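# Unload three sand cores from mould onto plywood boards

## Task

Remove three sand cores from the mould (the long core with the rounded nose, plus the two upright bladed cores in the mould half on the robot's right side), set all three down on the plywood boards next to the mould and release them, while the remaining two cores stay upright in the mould.

## Robot and tools

Robot: two arms, left_arm and right_arm, each with six joints and a two-finger gripper. Joint order, used everywhere (rows and result lists): waist, shoulder, elbow, wrist pitch, wrist yaw, wrist roll. Stated ranges in rad: waist -2.618 to 3.054, shoulder 0.000 to 3.142, elbow 0.000 to 3.142, wrist pitch -1.571 to 1.571, wrist yaw -1.571 to 1.571, wrist roll -2.094 to 2.094. Real ends may differ by up to 0.059 rad either way.

Frames: the scene frame has its origin at table-top height midway between the nominal bases, +z up, +x out over the table, left_arm toward +y (so the robot's right side is -y; names do not match image sides). Calibrated bases: left_arm at (+0.031, +0.345, 0) m, quat_wxyz (+1.000, 0, 0, +0.008); right_arm at (+0.030, -0.335, 0) m, quat_wxyz (+1.000, 0, 0, -0.014). Each arm's end_effector_position (m), end_effector_quat_wxyz, targets and wrist-camera poses are given in that arm's own base frame; the table and fixed items use the scene frame. Printed hand poses may be off by a few cm, more at long reach. The gripper's fingers point along its +z and close along its y; end_effector_position sits between the pads, about 1 cm short of the tips.

Row format (shared by execute_actions and move): one flat list of 14 numbers covering both arms, each in [-1, 1]: left_arm's six joint values then its opening, then right_arm's six then its opening. Joint values are offsets, not poses: they are added to the "Joint targets" shown when the action (or move) begins, scaled so 1.0 equals 2.224 rad for waist, shoulder and elbow, and 8.485 rad for the three wrist joints. Opening is absolute: +1 fully open, -1 closed; between those it aims grip_measured at the value written. Sending 0 for an arm's joints re-commands its current targets; to keep a gripper unchanged resend its current command (a 0 opening means half-closed).

execute_actions: actions is a list of actions; each action is a list of 1 to 15 rows, one per 1/30 s step, the last row held to fill 15 steps. Every row in an action counts from targets at that action's start, so repeating an offset in a later action moves further. An action asking any joint more than 0.059 rad outward beyond its range is rejected for both arms; a malformed action, or a failing first action, rejects the whole call. An empty list just reports state. cameras selects images (omitted/null/["all"] = all, [] = none).

move: target is one 14-number row or a list of up to 15 rows, all offsets from the same starting Joint targets (not chained). Joints travel together along paths of at least 0.5 s; over 10 s they stop short. speed (rad/s, 0.01 to 12.57, default 0.5) caps the fastest joint; one value or one per target. blend (rad) rounds corners of a list. opening_speed (0.2 or more, per second on the -1..+1 scale) closes gently, advised for fragile parts. Finger changes in later list entries apply only after all arms come to rest there. blocking=false returns after about 0.5 s while motion continues. The move: line reports done, off_target (resting more than 0.035 rad off), moving, held or fault, plus limits=held if steps were withheld. done does not prove contact or a grasp. Moves do not avoid obstacles or the other arm.

wait: seconds 0 to 10; arms hold their commands, a running move continues. stop: brakes a running move (needs room if fast). zoom_image: camera cam_left_wrist or cam_right_wrist, region [x0, y0, x1, y1] pixels of the latest image, max 504 by 504. finished_scene: scene = this scene's number; call nothing after it.

Limits in motion: per step a target may lead its measured angle by at most 0.339 rad (first three joints) or 2.2 rad (wrists); targets that would shift the gripper over 200 mm are scaled back. "joint sent to its limit" means a joint was clipped at its end. "joint command not followed" means the clearance check altered targets. If an arm is blocked or dragged, command targets back past its positions to release pressure.

Results: Joint positions (rad, last entry finger gap in m, 0.094 open), Joint velocities ("within noise" when still), Joint targets, Tool commands, joint torques (N m, offset and noisy; joints 1 to 3 wrap at ±28), grip_measured (reads up to ~2.7 mm wide empty, a few mm narrow on a squeezed part) and grip_effort_nm (motor effort, negative closing; not pad force). Grip force is roughly 50 to 64 N per pad once commanded about 0.05 below first-touch reading (0.11 for round items). Release by commanding well above grip_measured. Cameras: cam_left_wrist and cam_right_wrist, both 896x504.

Avoid: dropping cores or releasing them while moving, slamming into the mould, table or fixtures, hard pushes, arms pressing on each other (including one gripper closing on the other's fingers), straining camera cables, anything leaving the table, and toppling the two cores that must stay. Loose objects may be nudged occasionally. MOTOR HOT appears near 75 °C; 90 °C folds that arm for good, so avoid long stretched holds or pushing at unreachable poses.

Each tool is called after "Emit:" as name(argument=value, ...) on one line, values as JSON.

## Session

Emit:
execute_actions(actions=[])

Scene clock: 0.00 s.
left_arm: end_effector_position=(+0.3491, -0.0518, +0.2089) grip_measured=+1.000 grip_effort_nm=n/a end_effector_quat_wxyz=(+0.533, -0.007, +0.816, -0.226) | right_arm: end_effector_position=(+0.3047, +0.0784, +0.1820) grip_measured=+1.000 grip_effort_nm=n/a end_effector_quat_wxyz=(+0.477, +0.034, +0.863, +0.162)
Joint positions: left_arm=[0.064 1.008 0.577 0.059 0.429 -0.249 0.094] | right_arm=[0.21 0.845 0.563 -0.234 -0.068 0.329 0.094]
Joint velocities: within noise
Joint torques (N m): no reading
Heat: left arm: 31 °C; right arm: 34 °C.
Joint targets: left_arm=[0.064 1.000 0.586 0.062 0.431 -0.247] | right_arm=[0.210 0.838 0.575 -0.230 -0.068 0.327]
Tool commands: left_gripper/opening=+1.0 right_gripper/opening=+1.0

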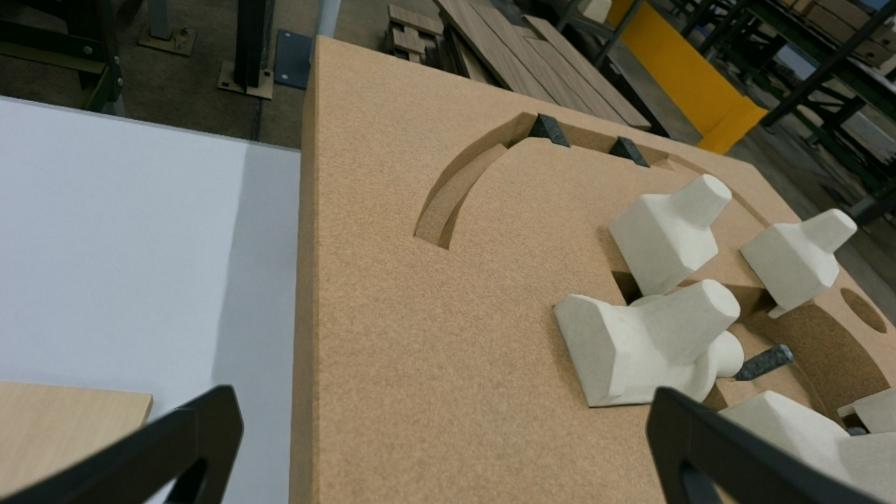

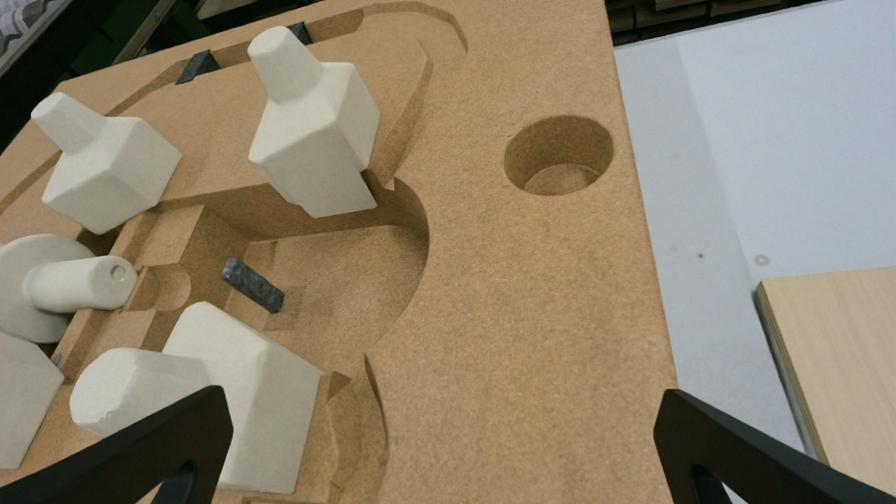

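Emit:
move(target=[-0.2653,0.4447,0.7163,-0.1402,-0.0508,0.0291,1,0.156,0.3988,0.5962,-0.1278,0.008,-0.0385,1], speed=1.1)

Scene clock: 11.57 s.
left_arm: end_effector_position=(+0.4323, -0.2526, +0.2626) grip_measured=+1.000 grip_effort_nm=0.027 end_effector_quat_wxyz=(+0.298, +0.247, +0.918, -0.086) | right_arm: end_effector_position=(+0.3341, +0.2089, +0.2471) grip_measured=+1.000 grip_effort_nm=0.027 end_effector_quat_wxyz=(+0.199, -0.265, +0.942, +0.061)
Joint positions: left_arm=[-0.528 1.971 2.152 -1.121 0.009 -0.006 0.094] | right_arm=[0.553 1.718 1.869 -1.302 -0.007 0.007 0.094]
Joint velocities: within noise
Joint torques (N m): left_arm=[0.16 -7.88 7.28 1.5 -0.08 0.01] | right_arm=[0.34 -6.2 7.83 0.65 0.07 -0.1]
Heat: left arm: 33 °C; right arm: 34 °C.
Joint targets: left_arm=[-0.526 1.989 2.179 -1.127 0.000 0.001] | right_arm=[0.557 1.725 1.901 -1.315 0.000 0.000]
move: done

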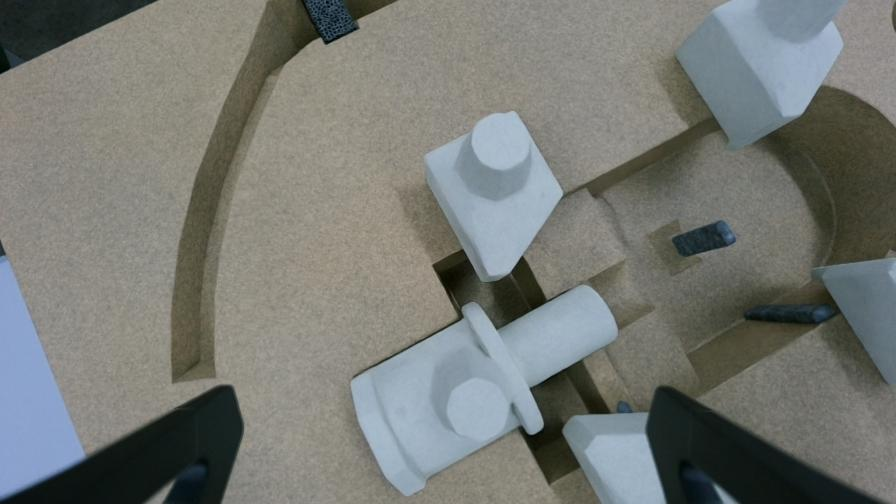

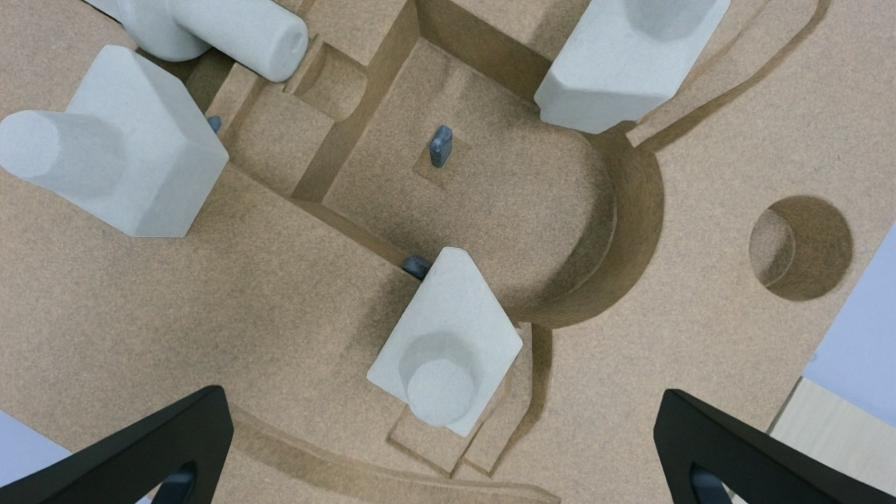

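Emit:
move(target=[[-0.0121,-0.0656,-0.2424,0.0456,0,0,1,0.0164,0.0526,-0.0656,-0.0022,0.0079,0.0695,1],[-0.0121,-0.0656,-0.2424,0.0456,0,0,-0.65,0.0164,0.0526,-0.0656,-0.0022,0.0079,0.0695,-0.65]], speed=0.5, opening_speed=1.2)

Scene clock: 27.73 s.
left_arm: end_effector_position=(+0.4184, -0.2563, +0.1594) grip_measured=-0.314 grip_effort_nm=-1.009 end_effector_quat_wxyz=(+0.272, +0.259, +0.923, -0.082) | right_arm: end_effector_position=(+0.3228, +0.2021, +0.1691) grip_measured=-0.455 grip_effort_nm=-1.004 end_effector_quat_wxyz=(+0.089, +0.001, +0.996, +0.022)
Joint positions: left_arm=[-0.548 1.887 1.648 -0.756 0.009 -0.004 0.032] | right_arm=[0.586 1.835 1.763 -1.325 0.061 0.583 0.026]
Joint velocities: within noise
Joint torques (N m): left_arm=[-0.34 -12.23 4.88 1.66 -0.1 0] | right_arm=[0.61 -7.17 4.7 0.31 0.09 0.04]
Heat: left arm: 36 °C; right arm: 37 °C.
Joint targets: left_arm=[-0.553 1.843 1.640 -0.740 0.000 0.000] | right_arm=[0.593 1.842 1.755 -1.333 0.067 0.590]
move: off_target (left_arm); target 2's new numbers were sent with left_arm's shoulder 0.044 rad from that target; left_arm: the shoulder is farthest, 0.044 rad from its target

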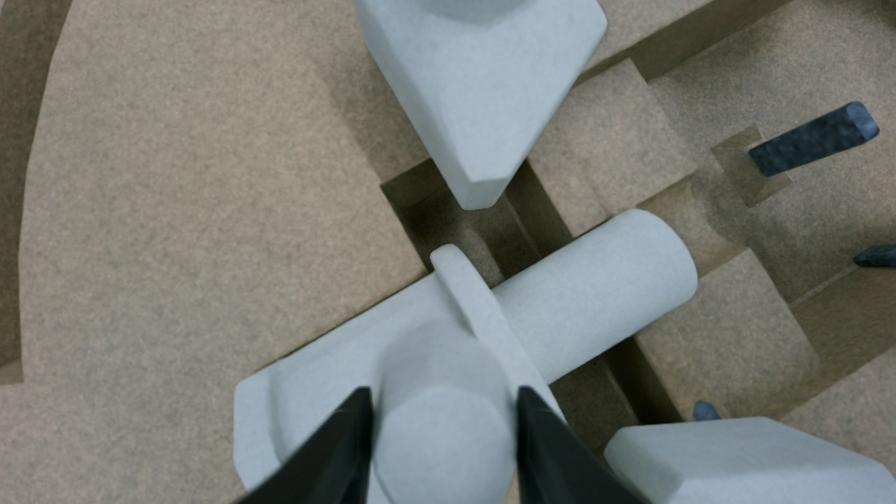

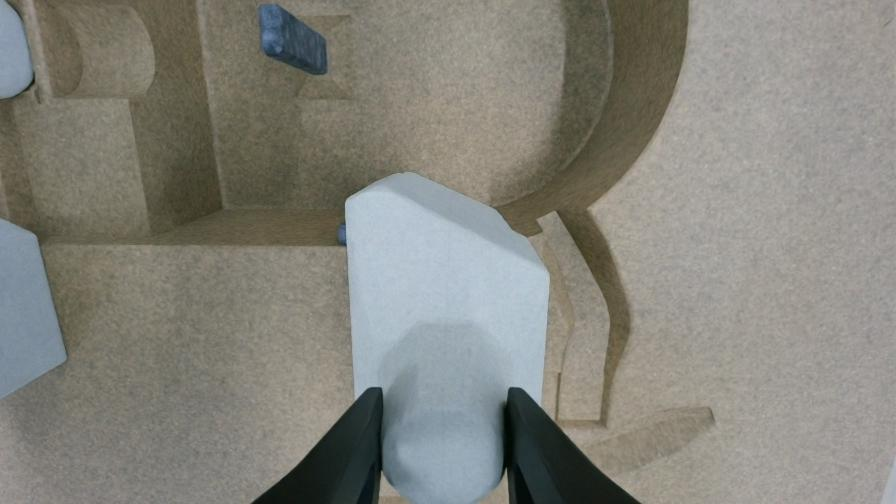

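Emit:
move(target=[[0,0,0,0,0,0,-0.65,0,0,0,0,0,0,0.2],[0,0,0,0,0,0,-0.65,0,0.0135,-0.0067,0,0,0,0.2],[0,0,0,0,0,0,-0.65,0,0.0135,-0.0067,0,0,0,-0.65]], speed=0.3, opening_speed=1.5, cameras=["cam_right_wrist"])

Scene clock: 34.23 s.
left_arm: end_effector_position=(+0.4184, -0.2563, +0.1594) grip_measured=-0.314 grip_effort_nm=-0.999 end_effector_quat_wxyz=(+0.272, +0.259, +0.923, -0.082) | right_arm: end_effector_position=(+0.3212, +0.2013, +0.1543) grip_measured=-0.335 grip_effort_nm=-1.004 end_effector_quat_wxyz=(+0.071, +0.001, +0.997, +0.011)
Joint positions: left_arm=[-0.548 1.887 1.648 -0.756 0.009 -0.004 0.032] | right_arm=[0.586 1.865 1.748 -1.325 0.06 0.584 0.031]
Joint velocities: within noise
Joint torques (N m): left_arm=[-0.31 -12.16 4.79 1.66 -0.06 -0.03] | right_arm=[0.61 -7.35 4.66 0.24 0.09 0.02]
Heat: left arm: 39 °C; right arm: 38 °C.
Joint targets: left_arm=[-0.553 1.843 1.640 -0.740 0.000 0.000] | right_arm=[0.593 1.872 1.741 -1.333 0.067 0.590]
move: off_target (left_arm); left_arm: the shoulder is farthest, 0.044 rad from its target
Images, in order (width x height): cam_right_wrist 896x504.

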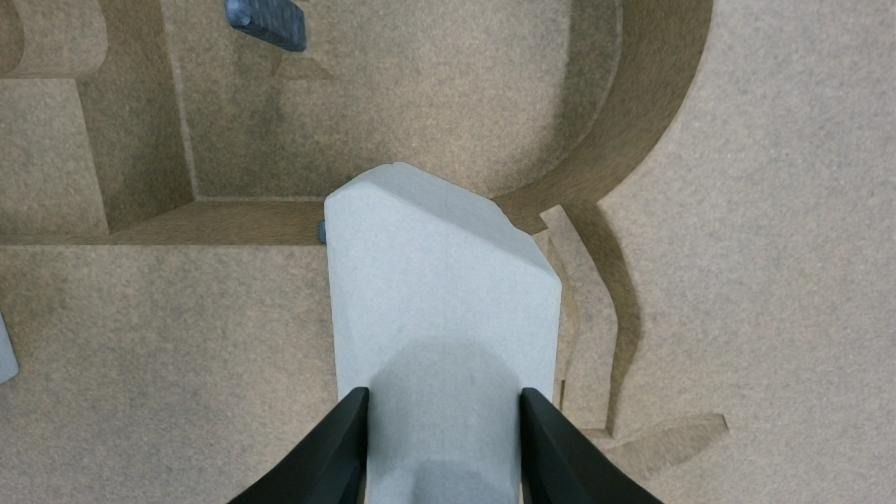

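Emit:
move(target=[[0,0.0031,0.0719,-0.0094,0,0,-0.65,0,0,0.0535,-0.0085,0,0,-0.65],[0,0.0139,0.1421,-0.0247,0,0,-0.65,0,0.0013,0.1052,-0.0167,0,0,-0.65],[0,0.0346,0.2293,-0.0412,0,0,-0.65,0.0373,-0.0683,0.0971,-0.0079,0.0187,0.0052,-0.65],[0,-0.0216,0.2122,-0.0503,0,0,-0.65,-0.0418,-0.1578,0.0265,0.0021,-0.0079,-0.0695,-0.65],[0.442,-0.0216,0.2122,-0.0503,0,0,-0.65,-0.3611,-0.1578,0.0265,0.0021,-0.0079,-0.0695,-0.65]], speed=[0.35,0.35,0.4,0.5,0.8], blend=[0.02,0.02,0.03,0.05,0])

Scene clock: 60.93 s.
left_arm: end_effector_position=(+0.4127, +0.1941, +0.2716) grip_measured=-0.314 grip_effort_nm=-0.999 end_effector_quat_wxyz=(+0.269, -0.209, +0.938, +0.062) | right_arm: end_effector_position=(+0.3388, -0.0724, +0.2686) grip_measured=-0.335 grip_effort_nm=-0.999 end_effector_quat_wxyz=(+0.209, +0.106, +0.972, -0.024)
Joint positions: left_arm=[0.436 1.869 2.094 -1.236 -0.005 -0.002 0.032] | right_arm=[-0.211 1.565 1.795 -1.376 0.004 0.006 0.031]
Joint velocities: within noise
Joint torques (N m): left_arm=[-0.4 -13.87 6.38 2.21 0.08 -0.03] | right_arm=[0.02 -8.94 5.41 1.35 -0.02 -0.11]
Heat: left arm: 45 °C; right arm: 40 °C.
Joint targets: left_arm=[0.430 1.795 2.112 -1.167 0.000 0.000] | right_arm=[-0.210 1.521 1.799 -1.316 0.000 0.000]
move: off_target (left_arm, right_arm); left_arm: the shoulder is farthest, 0.074 rad from its target; right_arm: the wrist pitch is farthest, 0.061 rad from its target

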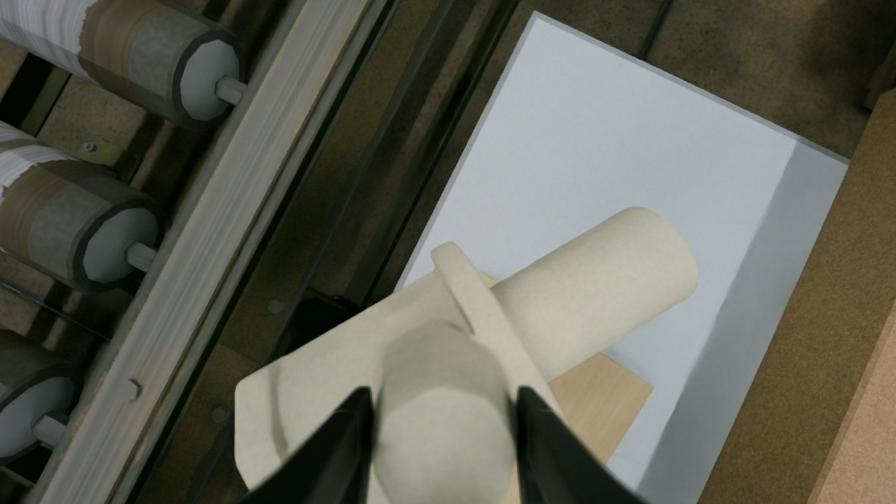

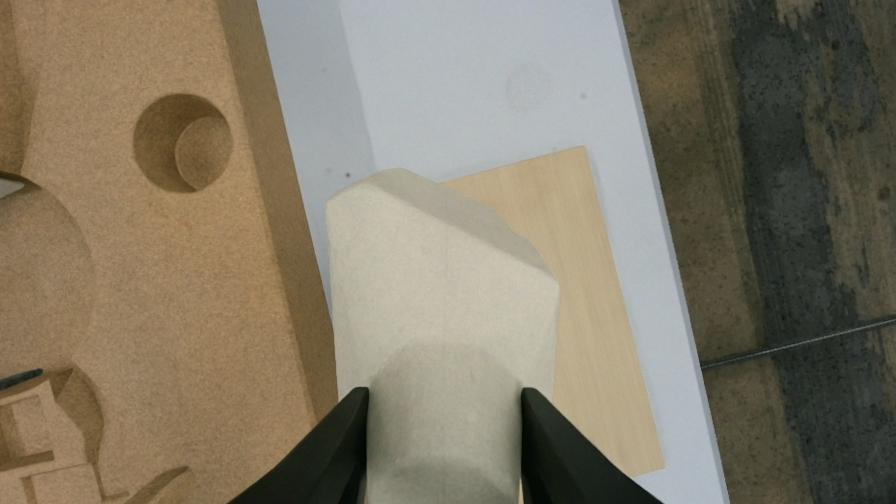

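Emit:
move(target=[[-0.009,-0.2788,-0.5112,0.0615,0,0,-0.65,0.0144,-0.2118,-0.683,0.2187,0,0,-0.65],[-0.009,-0.2725,-0.5603,0.0761,0,0,-0.65,0.0144,-0.0832,-0.7356,0.2642,0,0,-0.65]], speed=[0.8,0.25], blend=0.03)

Scene clock: 84.07 s.
left_arm: end_effector_position=(+0.2903, +0.1310, +0.1240) grip_measured=-0.314 grip_effort_nm=-0.999 end_effector_quat_wxyz=(+0.279, -0.201, +0.937, +0.061) | right_arm: end_effector_position=(+0.3357, -0.0629, +0.0797) grip_measured=-0.335 grip_effort_nm=-1.004 end_effector_quat_wxyz=(+0.560, +0.080, +0.823, -0.053)
Joint positions: left_arm=[0.418 1.228 0.854 -0.617 -0.005 -0.002 0.032] | right_arm=[-0.186 1.342 0.159 0.807 0.004 0.004 0.031]
Joint velocities: within noise
Joint torques (N m): left_arm=[-0.57 -6.35 6.37 2.52 0.08 -0.03] | right_arm=[0.66 -3.3 4.71 2.63 -0.05 -0.09]
Heat: left arm: 49 °C; right arm: 38 °C.
Joint targets: left_arm=[0.410 1.189 0.866 -0.521 0.000 0.000] | right_arm=[-0.178 1.336 0.163 0.926 0.000 0.000]
move: off_target (left_arm, right_arm); left_arm: the wrist pitch is farthest, 0.096 rad from its target; right_arm: the wrist pitch is farthest, 0.118 rad from its target

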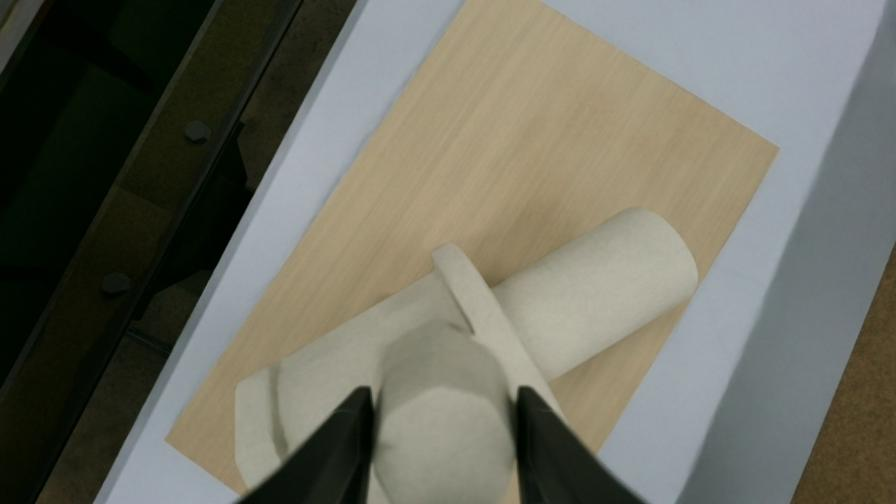

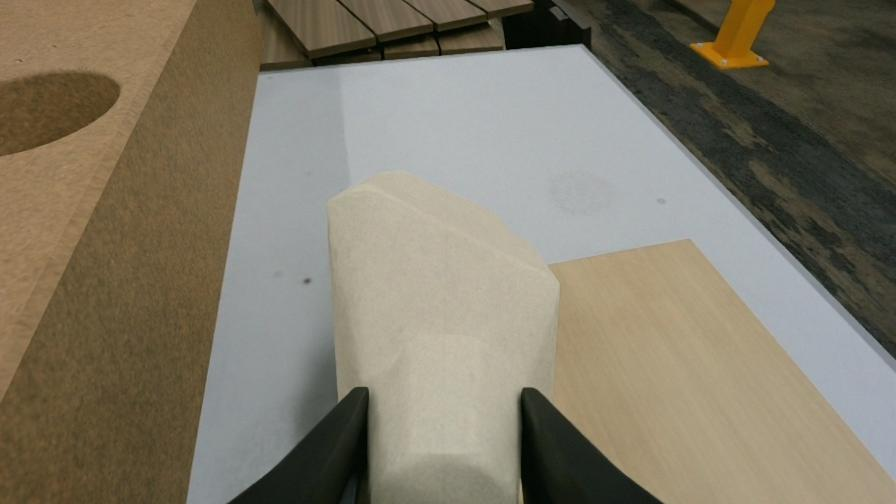

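Emit:
move(target=[[0,0.0225,0,0.0024,0,0,-0.65,-0.0135,0.0904,-0.0247,0.0321,0,0,-0.65],[0,0.0225,0,0.0024,0,0,0.3,-0.0135,0.0904,-0.0247,0.0321,0,0,-0.65]], speed=0.15, opening_speed=0.8)

Scene clock: 94.57 s.
left_arm: end_effector_position=(+0.3086, +0.1390, +0.1335) grip_measured=+0.298 grip_effort_nm=0.120 end_effector_quat_wxyz=(+0.318, -0.198, +0.925, +0.069) | right_arm: end_effector_position=(+0.3382, -0.0663, +0.0731) grip_measured=-0.335 grip_effort_nm=-1.004 end_effector_quat_wxyz=(+0.588, +0.081, +0.803, -0.057)
Joint positions: left_arm=[0.418 1.243 0.854 -0.52 -0.004 -0.002 0.061] | right_arm=[-0.197 1.537 0.11 1.121 0 0.004 0.031]
Joint velocities: within noise
Joint torques (N m): left_arm=[-0.61 -3.78 6.45 1.82 0.07 0] | right_arm=[-0.98 -3.41 3.26 2.27 -0.01 -0.09]
Heat: left arm: 43 °C; right arm: 41 °C.
Joint targets: left_arm=[0.410 1.239 0.866 -0.501 0.000 0.000] | right_arm=[-0.208 1.537 0.108 1.199 0.000 0.000]
move: off_target (right_arm); target 2's new numbers were sent with left_arm's wrist pitch 0.088 rad from that target; right_arm: the wrist pitch is farthest, 0.078 rad from its target

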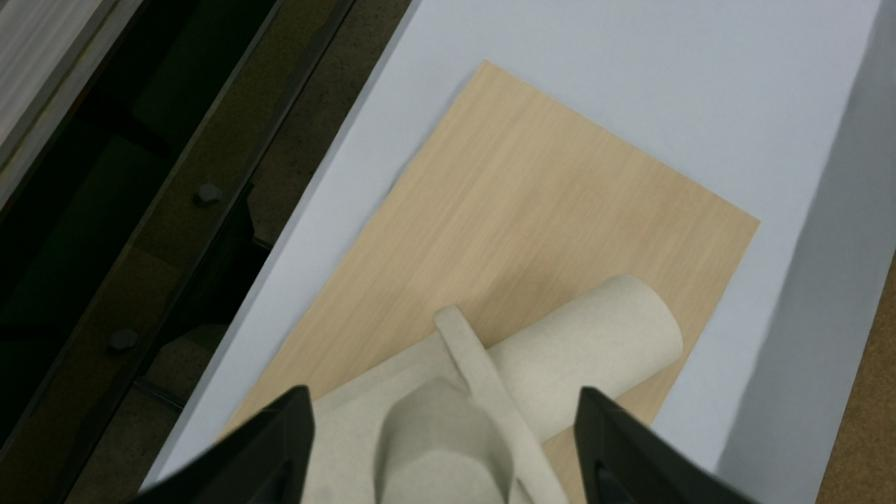

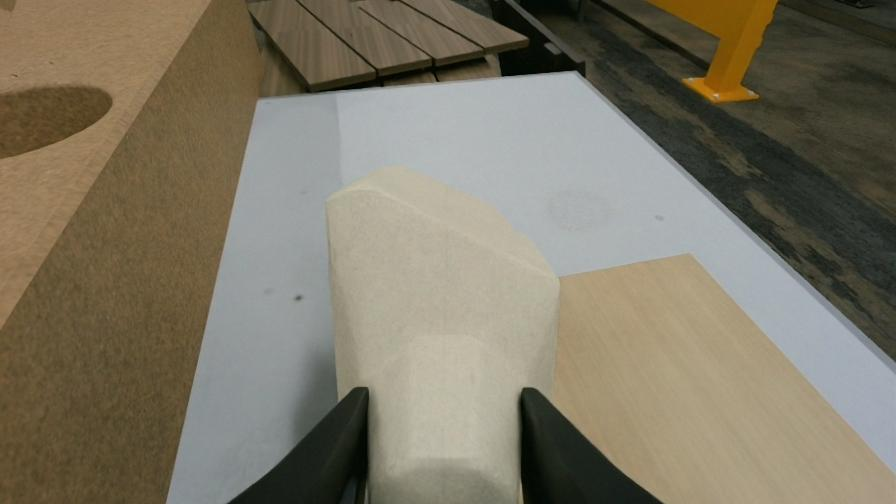

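Emit:
move(target=[[0,0,0,0,0,0,0.9,0,0.0225,0,0.0047,0,0,-0.65],[0,0.03,0.2,-0.02,0,0,0.9,0,0.0225,0,0.0047,0,0,-0.65]], speed=[0.12,0.5])

Scene clock: 99.97 s.
left_arm: end_effector_position=(+0.3550, +0.1596, +0.2742) grip_measured=+0.898 grip_effort_nm=0.120 end_effector_quat_wxyz=(+0.423, -0.189, +0.882, +0.091) | right_arm: end_effector_position=(+0.3402, -0.0667, +0.0715) grip_measured=-0.335 grip_effort_nm=-1.004 end_effector_quat_wxyz=(+0.592, +0.080, +0.800, -0.057)
Joint positions: left_arm=[0.418 1.296 1.289 -0.669 -0.004 -0.002 0.089] | right_arm=[-0.197 1.584 0.11 1.178 0 0.003 0.031]
Joint velocities: within noise
Joint torques (N m): left_arm=[-0.57 -3.49 7.42 1.9 0.07 -0.02] | right_arm=[-0.99 -3.32 3.04 2.1 0 -0.08]
Heat: left arm: 40 °C; right arm: 41 °C.
Joint targets: left_arm=[0.410 1.306 1.311 -0.671 0.000 0.000] | right_arm=[-0.208 1.587 0.108 1.239 0.000 0.000]
move: off_target (right_arm); right_arm: the wrist pitch is farthest, 0.061 rad from its target

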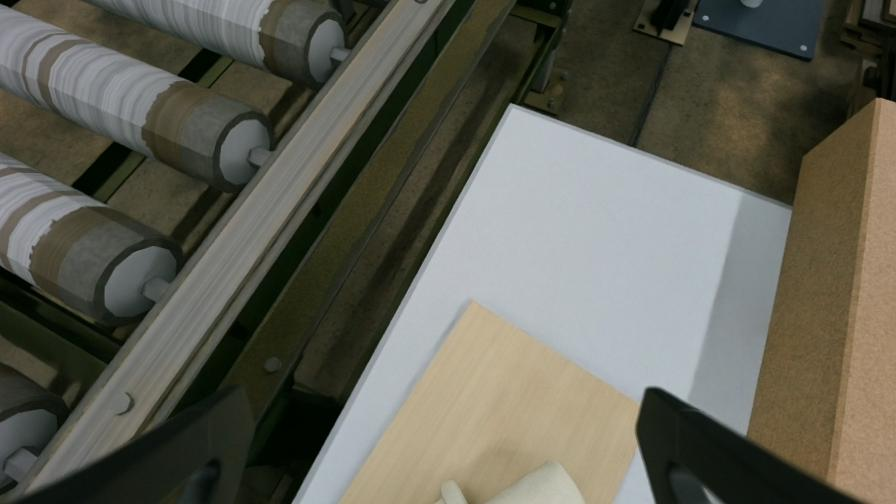

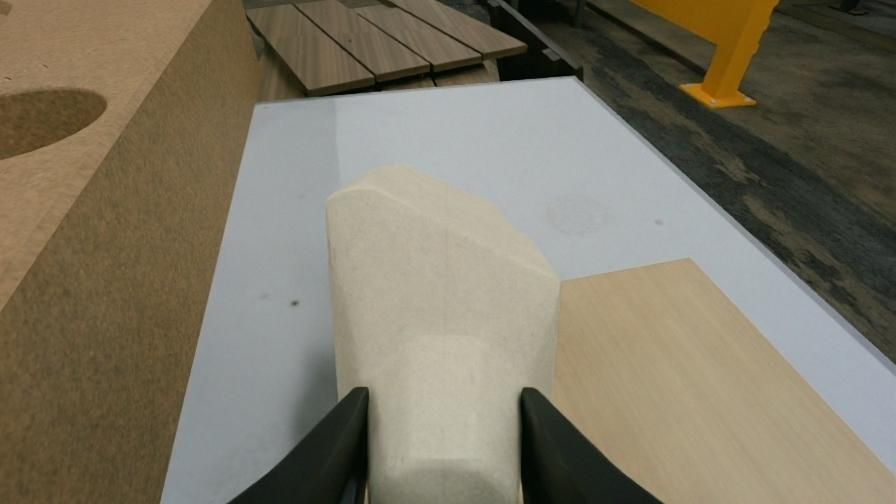

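Emit:
move(target=[0,0,0,0,0,0,0.9,0,0.0337,0,0.0024,0,0,-0.65], speed=0.15, cameras=["cam_right_wrist"])

Scene clock: 103.47 s.
left_arm: end_effector_position=(+0.3549, +0.1596, +0.2741) grip_measured=+0.898 grip_effort_nm=0.120 end_effector_quat_wxyz=(+0.423, -0.189, +0.882, +0.091) | right_arm: end_effector_position=(+0.3420, -0.0679, +0.0671) grip_measured=-0.335 grip_effort_nm=-1.004 end_effector_quat_wxyz=(+0.595, +0.081, +0.798, -0.058)
Joint positions: left_arm=[0.418 1.296 1.289 -0.67 -0.004 -0.002 0.089] | right_arm=[-0.199 1.651 0.11 1.252 0 0.003 0.031]
Joint velocities: within noise
Joint torques (N m): left_arm=[-0.53 -3.48 7.45 1.91 0.06 -0.06] | right_arm=[-0.8 -3.02 2.73 1.59 -0.01 -0.07]
Heat: left arm: 39 °C; right arm: 42 °C.
Joint targets: left_arm=[0.410 1.306 1.311 -0.670 0.000 0.000] | right_arm=[-0.208 1.662 0.108 1.259 0.000 0.000]
move: done
Images, in order (width x height): cam_right_wrist 896x504.

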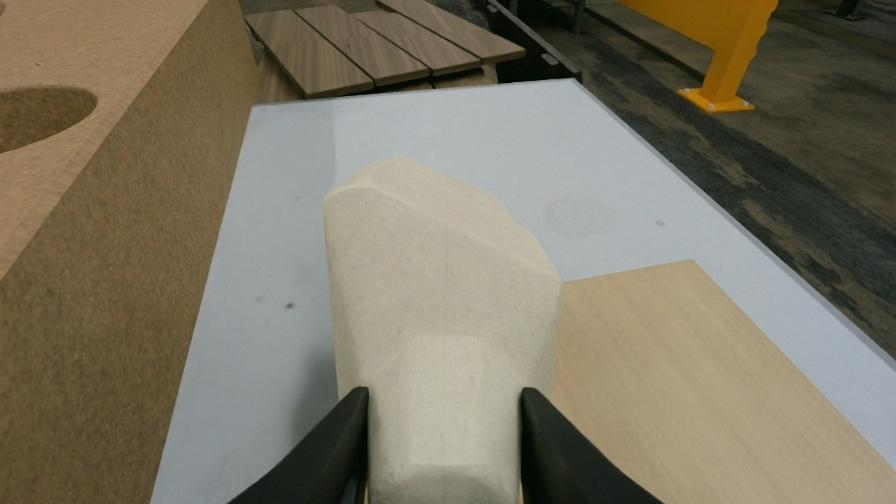

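Emit:
move(target=[0,0,0,0,0,0,0.9,0,0.049,0,0.0035,0,0,-0.65], speed=0.15, cameras=["cam_right_wrist"])

Scene clock: 107.27 s.
left_arm: end_effector_position=(+0.3549, +0.1595, +0.2740) grip_measured=+0.898 grip_effort_nm=0.129 end_effector_quat_wxyz=(+0.422, -0.189, +0.882, +0.091) | right_arm: end_effector_position=(+0.3445, -0.0684, +0.0617) grip_measured=-0.335 grip_effort_nm=-1.009 end_effector_quat_wxyz=(+0.600, +0.080, +0.794, -0.059)
Joint positions: left_arm=[0.418 1.296 1.289 -0.67 -0.004 -0.002 0.089] | right_arm=[-0.199 1.748 0.11 1.362 0 0.003 0.031]
Joint velocities: within noise
Joint torques (N m): left_arm=[-0.55 -3.48 7.53 1.91 0.08 -0.03] | right_arm=[-0.8 -2.4 2.24 0.87 -0.01 -0.07]
Heat: left arm: 39 °C; right arm: 41 °C.
Joint targets: left_arm=[0.410 1.306 1.311 -0.671 0.000 0.000] | right_arm=[-0.208 1.771 0.108 1.288 0.000 0.000]
move: off_target (right_arm); right_arm: the wrist pitch is farthest, 0.073 rad from its target
Images, in order (width x height): cam_right_wrist 896x504.

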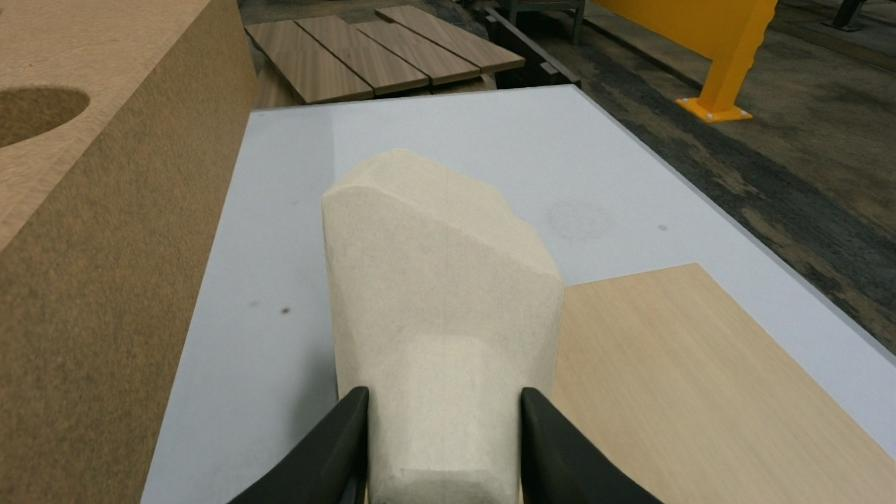

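Emit:
move(target=[[0,0,0,0,0,0,0.9,0,0.038,0,-0.003,0,0,-0.65],[0,0,0,0,0,0,0.9,0,0.038,0,-0.003,0,0,-0.25],[0,0,0,0,0,0,0.9,0,0.038,0,-0.003,0,0,-0.1]], speed=0.15, opening_speed=0.3, cameras=["cam_right_wrist"])

Scene clock: 114.17 s.
left_arm: end_effector_position=(+0.3549, +0.1595, +0.2740) grip_measured=+0.898 grip_effort_nm=0.125 end_effector_quat_wxyz=(+0.422, -0.189, +0.882, +0.091) | right_arm: end_effector_position=(+0.3366, -0.0668, +0.0247) grip_measured=-0.103 grip_effort_nm=0.183 end_effector_quat_wxyz=(+0.551, +0.082, +0.828, -0.055)
Joint positions: left_arm=[0.418 1.296 1.289 -0.67 -0.004 -0.002 0.089] | right_arm=[-0.199 1.844 0.115 1.333 0 -0.002 0.042]
Joint velocities: within noise
Joint torques (N m): left_arm=[-0.57 -3.47 7.43 1.92 0.09 -0.03] | right_arm=[-0.81 -3.52 1.36 0.87 0 -0.02]
Heat: left arm: 39 °C; right arm: 39 °C.
Joint targets: left_arm=[0.410 1.306 1.311 -0.671 0.000 0.000] | right_arm=[-0.208 1.856 0.108 1.263 0.000 0.000]
move: off_target (right_arm); target 2's new numbers were sent with right_arm's wrist pitch 0.164 rad from that target; target 3's new numbers were sent with right_arm's wrist pitch 0.070 rad from that target; right_arm: the wrist pitch is farthest, 0.070 rad from its target
Images, in order (width x height): cam_right_wrist 896x504.

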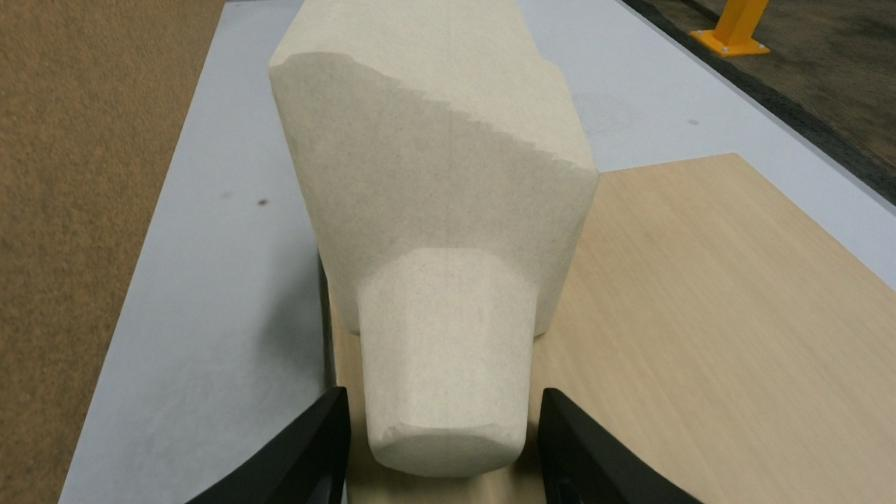

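Emit:
move(target=[[0,0,0,0,0,0,0.9,0,-0.135,0,0,0,0,-0.1],[0,0,0,0,0,0,0.9,0.116,-0.1151,0.6259,-0.2196,0.0118,0.0118,-0.1],[0,0,0,0,0,0,0.9,0.3062,0.1322,0.9991,-0.2767,0.0344,0.0454,-0.1],[0,0,0,0,0,0,0.9,0.3062,0.1322,0.9991,-0.2767,0.0344,0.0454,0.9]], speed=[0.4,1.0,1.0,1.0], blend=[0.05,0.1,0,0], cameras=["cam_right_wrist"])

Scene clock: 131.87 s.
left_arm: end_effector_position=(+0.3549, +0.1595, +0.2740) grip_measured=+0.898 grip_effort_nm=0.120 end_effector_quat_wxyz=(+0.422, -0.189, +0.882, +0.091) | right_arm: end_effector_position=(+0.5046, +0.2070, +0.2455) grip_measured=+0.897 grip_effort_nm=0.183 end_effector_quat_wxyz=(+0.345, -0.003, +0.939, +0.013)
Joint positions: left_arm=[0.418 1.296 1.289 -0.67 -0.004 -0.002 0.089] | right_arm=[0.479 2.14 2.298 -1.074 0.279 0.378 0.089]
Joint velocities: within noise
Joint torques (N m): left_arm=[-0.54 -3.48 7.41 1.91 0.06 -0.02] | right_arm=[-0.51 -9.5 8.12 0.94 0.22 0.04]
Heat: left arm: 40 °C; right arm: 37 °C.
Joint targets: left_arm=[0.410 1.306 1.311 -0.671 0.000 0.000] | right_arm=[0.473 2.150 2.331 -1.085 0.292 0.385]
move: done
Images, in order (width x height): cam_right_wrist 896x504.

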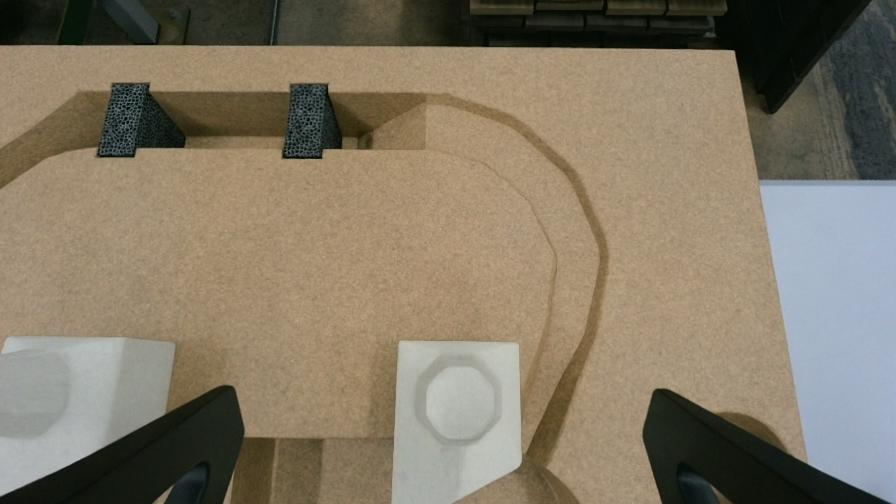

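Emit:
move(target=[[0,0,0,0,0,0,0.9,-0.0058,-0.0531,-0.2217,0.0454,0,0,0.9],[0,0,0,0,0,0,0.9,-0.0058,-0.0531,-0.2217,0.0454,0,0,-0.65],[0,0,0,0,0,0,0.9,-0.0058,-0.045,-0.1488,0.0336,0,0,-0.65],[0,0,0,0,0,0,0.9,-0.0058,-0.0319,-0.0701,0.0176,0,0,-0.65]], speed=[0.4,0.4,0.3,0.3], opening_speed=1.3, cameras=["cam_right_wrist"])

Scene clock: 153.17 s.
left_arm: end_effector_position=(+0.3549, +0.1595, +0.2740) grip_measured=+0.898 grip_effort_nm=0.125 end_effector_quat_wxyz=(+0.422, -0.189, +0.882, +0.091) | right_arm: end_effector_position=(+0.5017, +0.2004, +0.2249) grip_measured=-0.278 grip_effort_nm=-1.004 end_effector_quat_wxyz=(+0.339, +0.001, +0.941, +0.013)
Joint positions: left_arm=[0.418 1.296 1.289 -0.67 -0.004 -0.002 0.089] | right_arm=[0.468 2.082 2.127 -0.969 0.271 0.379 0.034]
Joint velocities: within noise
Joint torques (N m): left_arm=[-0.61 -3.4 7.41 1.9 0.07 -0.03] | right_arm=[-0.65 -10.28 9.58 1.37 0.31 0.03]
Heat: left arm: 40 °C; right arm: 44 °C.
Joint targets: left_arm=[0.410 1.306 1.311 -0.671 0.000 0.000] | right_arm=[0.460 2.079 2.174 -0.935 0.292 0.385]
move: off_target (right_arm); target 2's new numbers were sent with right_arm's shoulder 0.043 rad from that target; right_arm: the elbow is farthest, 0.048 rad from its target
Images, in order (width x height): cam_right_wrist 896x504.

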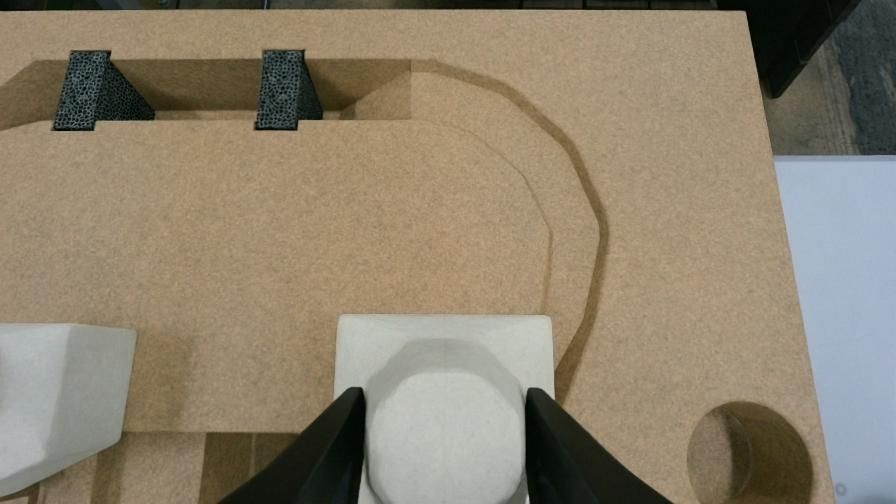

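Emit:
move(target=[[0,0,0,0,0,0,0.9,0,-0.1075,-0.0827,0.0006,-0.0172,-0.023,-0.65],[0,0,0,0,0,0,0.9,-0.3192,-0.2707,-0.2558,0.0008,-0.0344,-0.0454,-0.65],[0,0,0,0,0,0,0.9,-0.5881,-0.3219,-0.7977,0.184,-0.1474,-0.2514,-0.65],[0,0,0,0,0,0,0.9,-0.5904,-0.1794,-0.8426,0.2349,-0.1517,-0.2516,-0.65]], speed=[0.6,0.8,0.9,0.3], blend=[0.08,0.1,0.03,0], cameras=["cam_right_wrist"])

Scene clock: 164.47 s.
left_arm: end_effector_position=(+0.3549, +0.1595, +0.2740) grip_measured=+0.898 grip_effort_nm=0.120 end_effector_quat_wxyz=(+0.422, -0.189, +0.882, +0.091) | right_arm: end_effector_position=(+0.3196, -0.1372, +0.0831) grip_measured=-0.278 grip_effort_nm=-1.004 end_effector_quat_wxyz=(-0.501, +0.551, -0.556, +0.368)
Joint positions: left_arm=[0.418 1.296 1.289 -0.67 -0.004 -0.002 0.089] | right_arm=[-0.845 1.682 0.299 0.981 -0.954 -1.747 0.034]
Joint velocities: within noise
Joint torques (N m): left_arm=[-0.51 -3.41 7.45 1.88 0.07 -0.04] | right_arm=[-0.73 -4.74 3.44 1.99 -0.58 -0.07]
Heat: left arm: 40 °C; right arm: 43 °C.
Joint targets: left_arm=[0.410 1.306 1.311 -0.671 0.000 0.000] | right_arm=[-0.853 1.680 0.300 1.058 -0.995 -1.750]
move: off_target (right_arm); right_arm: the wrist pitch is farthest, 0.077 rad from its target
Images, in order (width x height): cam_right_wrist 896x504.

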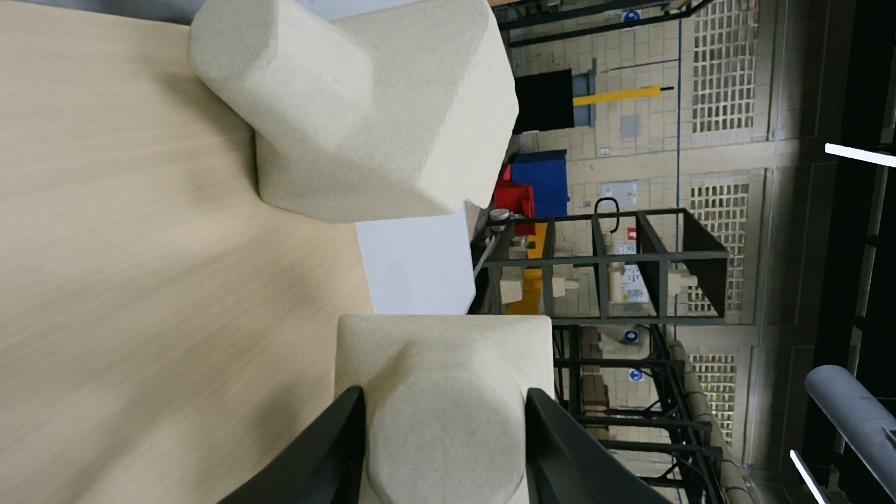

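Emit:
move(target=[[0,0,0,0,0,0,0.9,0.009,0.1169,0.0022,0.0291,0,0,-0.65],[0,0,0,0,0,0,0.9,0.009,0.1169,0.0022,0.0291,0,0,-0.1]], speed=0.18, opening_speed=0.4, cameras=["cam_right_wrist"])

Scene clock: 171.70 s.
left_arm: end_effector_position=(+0.3549, +0.1595, +0.2740) grip_measured=+0.898 grip_effort_nm=0.120 end_effector_quat_wxyz=(+0.422, -0.189, +0.882, +0.091) | right_arm: end_effector_position=(+0.3242, -0.1372, +0.0585) grip_measured=-0.103 grip_effort_nm=0.173 end_effector_quat_wxyz=(-0.507, +0.561, -0.531, +0.383)
Joint positions: left_arm=[0.418 1.296 1.289 -0.67 -0.004 -0.002 0.089] | right_arm=[-0.843 1.93 0.299 1.278 -0.981 -1.757 0.042]
Joint velocities: within noise
Joint torques (N m): left_arm=[-0.59 -3.47 7.5 1.89 0.07 -0.04] | right_arm=[0.84 -4.67 2.63 1.52 -0.3 0.06]
Heat: left arm: 40 °C; right arm: 40 °C.
Joint targets: left_arm=[0.410 1.306 1.311 -0.671 0.000 0.000] | right_arm=[-0.833 1.940 0.305 1.305 -0.995 -1.750]
move: done
Images, in order (width x height): cam_right_wrist 896x504.

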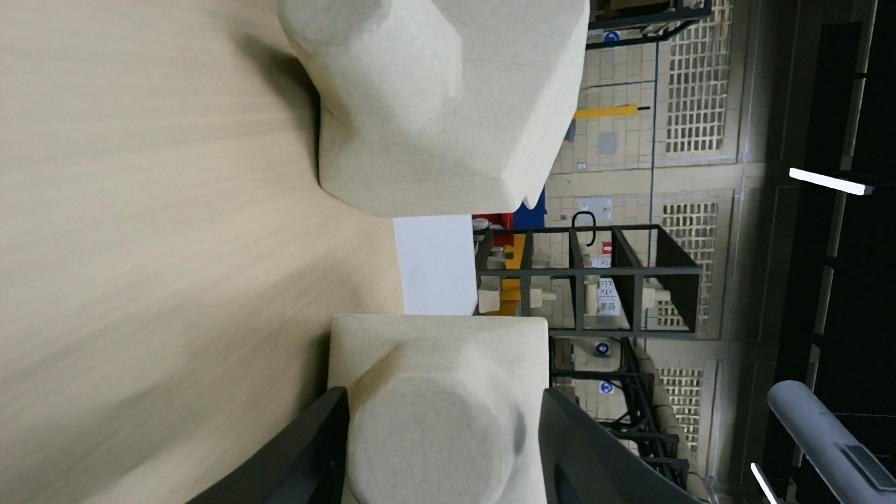

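Emit:
move(target=[0,0,0,0,0,0,0.9,-0.0989,-0.1754,-0.0162,-0.0687,-0.019,-0.0233,-0.05], speed=0.3, cameras=["cam_right_wrist"])

Scene clock: 176.80 s.
left_arm: end_effector_position=(+0.3549, +0.1595, +0.2740) grip_measured=+0.898 grip_effort_nm=0.125 end_effector_quat_wxyz=(+0.422, -0.189, +0.882, +0.091) | right_arm: end_effector_position=(+0.2780, -0.1524, +0.0880) grip_measured=-0.053 grip_effort_nm=0.173 end_effector_quat_wxyz=(-0.495, +0.559, -0.546, +0.381)
Joint positions: left_arm=[0.418 1.296 1.289 -0.67 -0.004 -0.002 0.089] | right_arm=[-1.046 1.568 0.28 0.744 -1.131 -1.954 0.044]
Joint velocities: within noise
Joint torques (N m): left_arm=[-0.53 -3.45 7.45 1.91 0.07 -0.03] | right_arm=[-0.62 -5.41 2.82 0.96 -0.49 0.04]
Heat: left arm: 40 °C; right arm: 39 °C.
Joint targets: left_arm=[0.410 1.306 1.311 -0.671 0.000 0.000] | right_arm=[-1.053 1.550 0.269 0.722 -1.156 -1.947]
move: done
Images, in order (width x height): cam_right_wrist 896x504.

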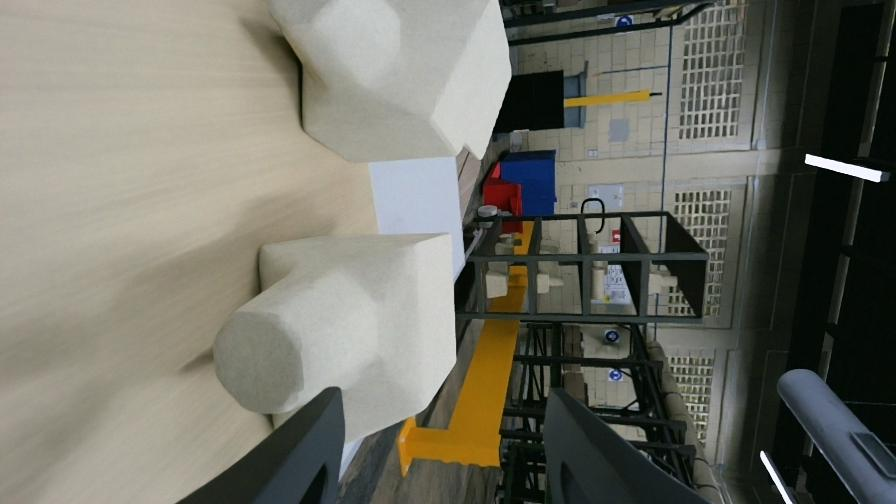

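Emit:
finished_scene(scene=2)

The scene is finished: the task was done.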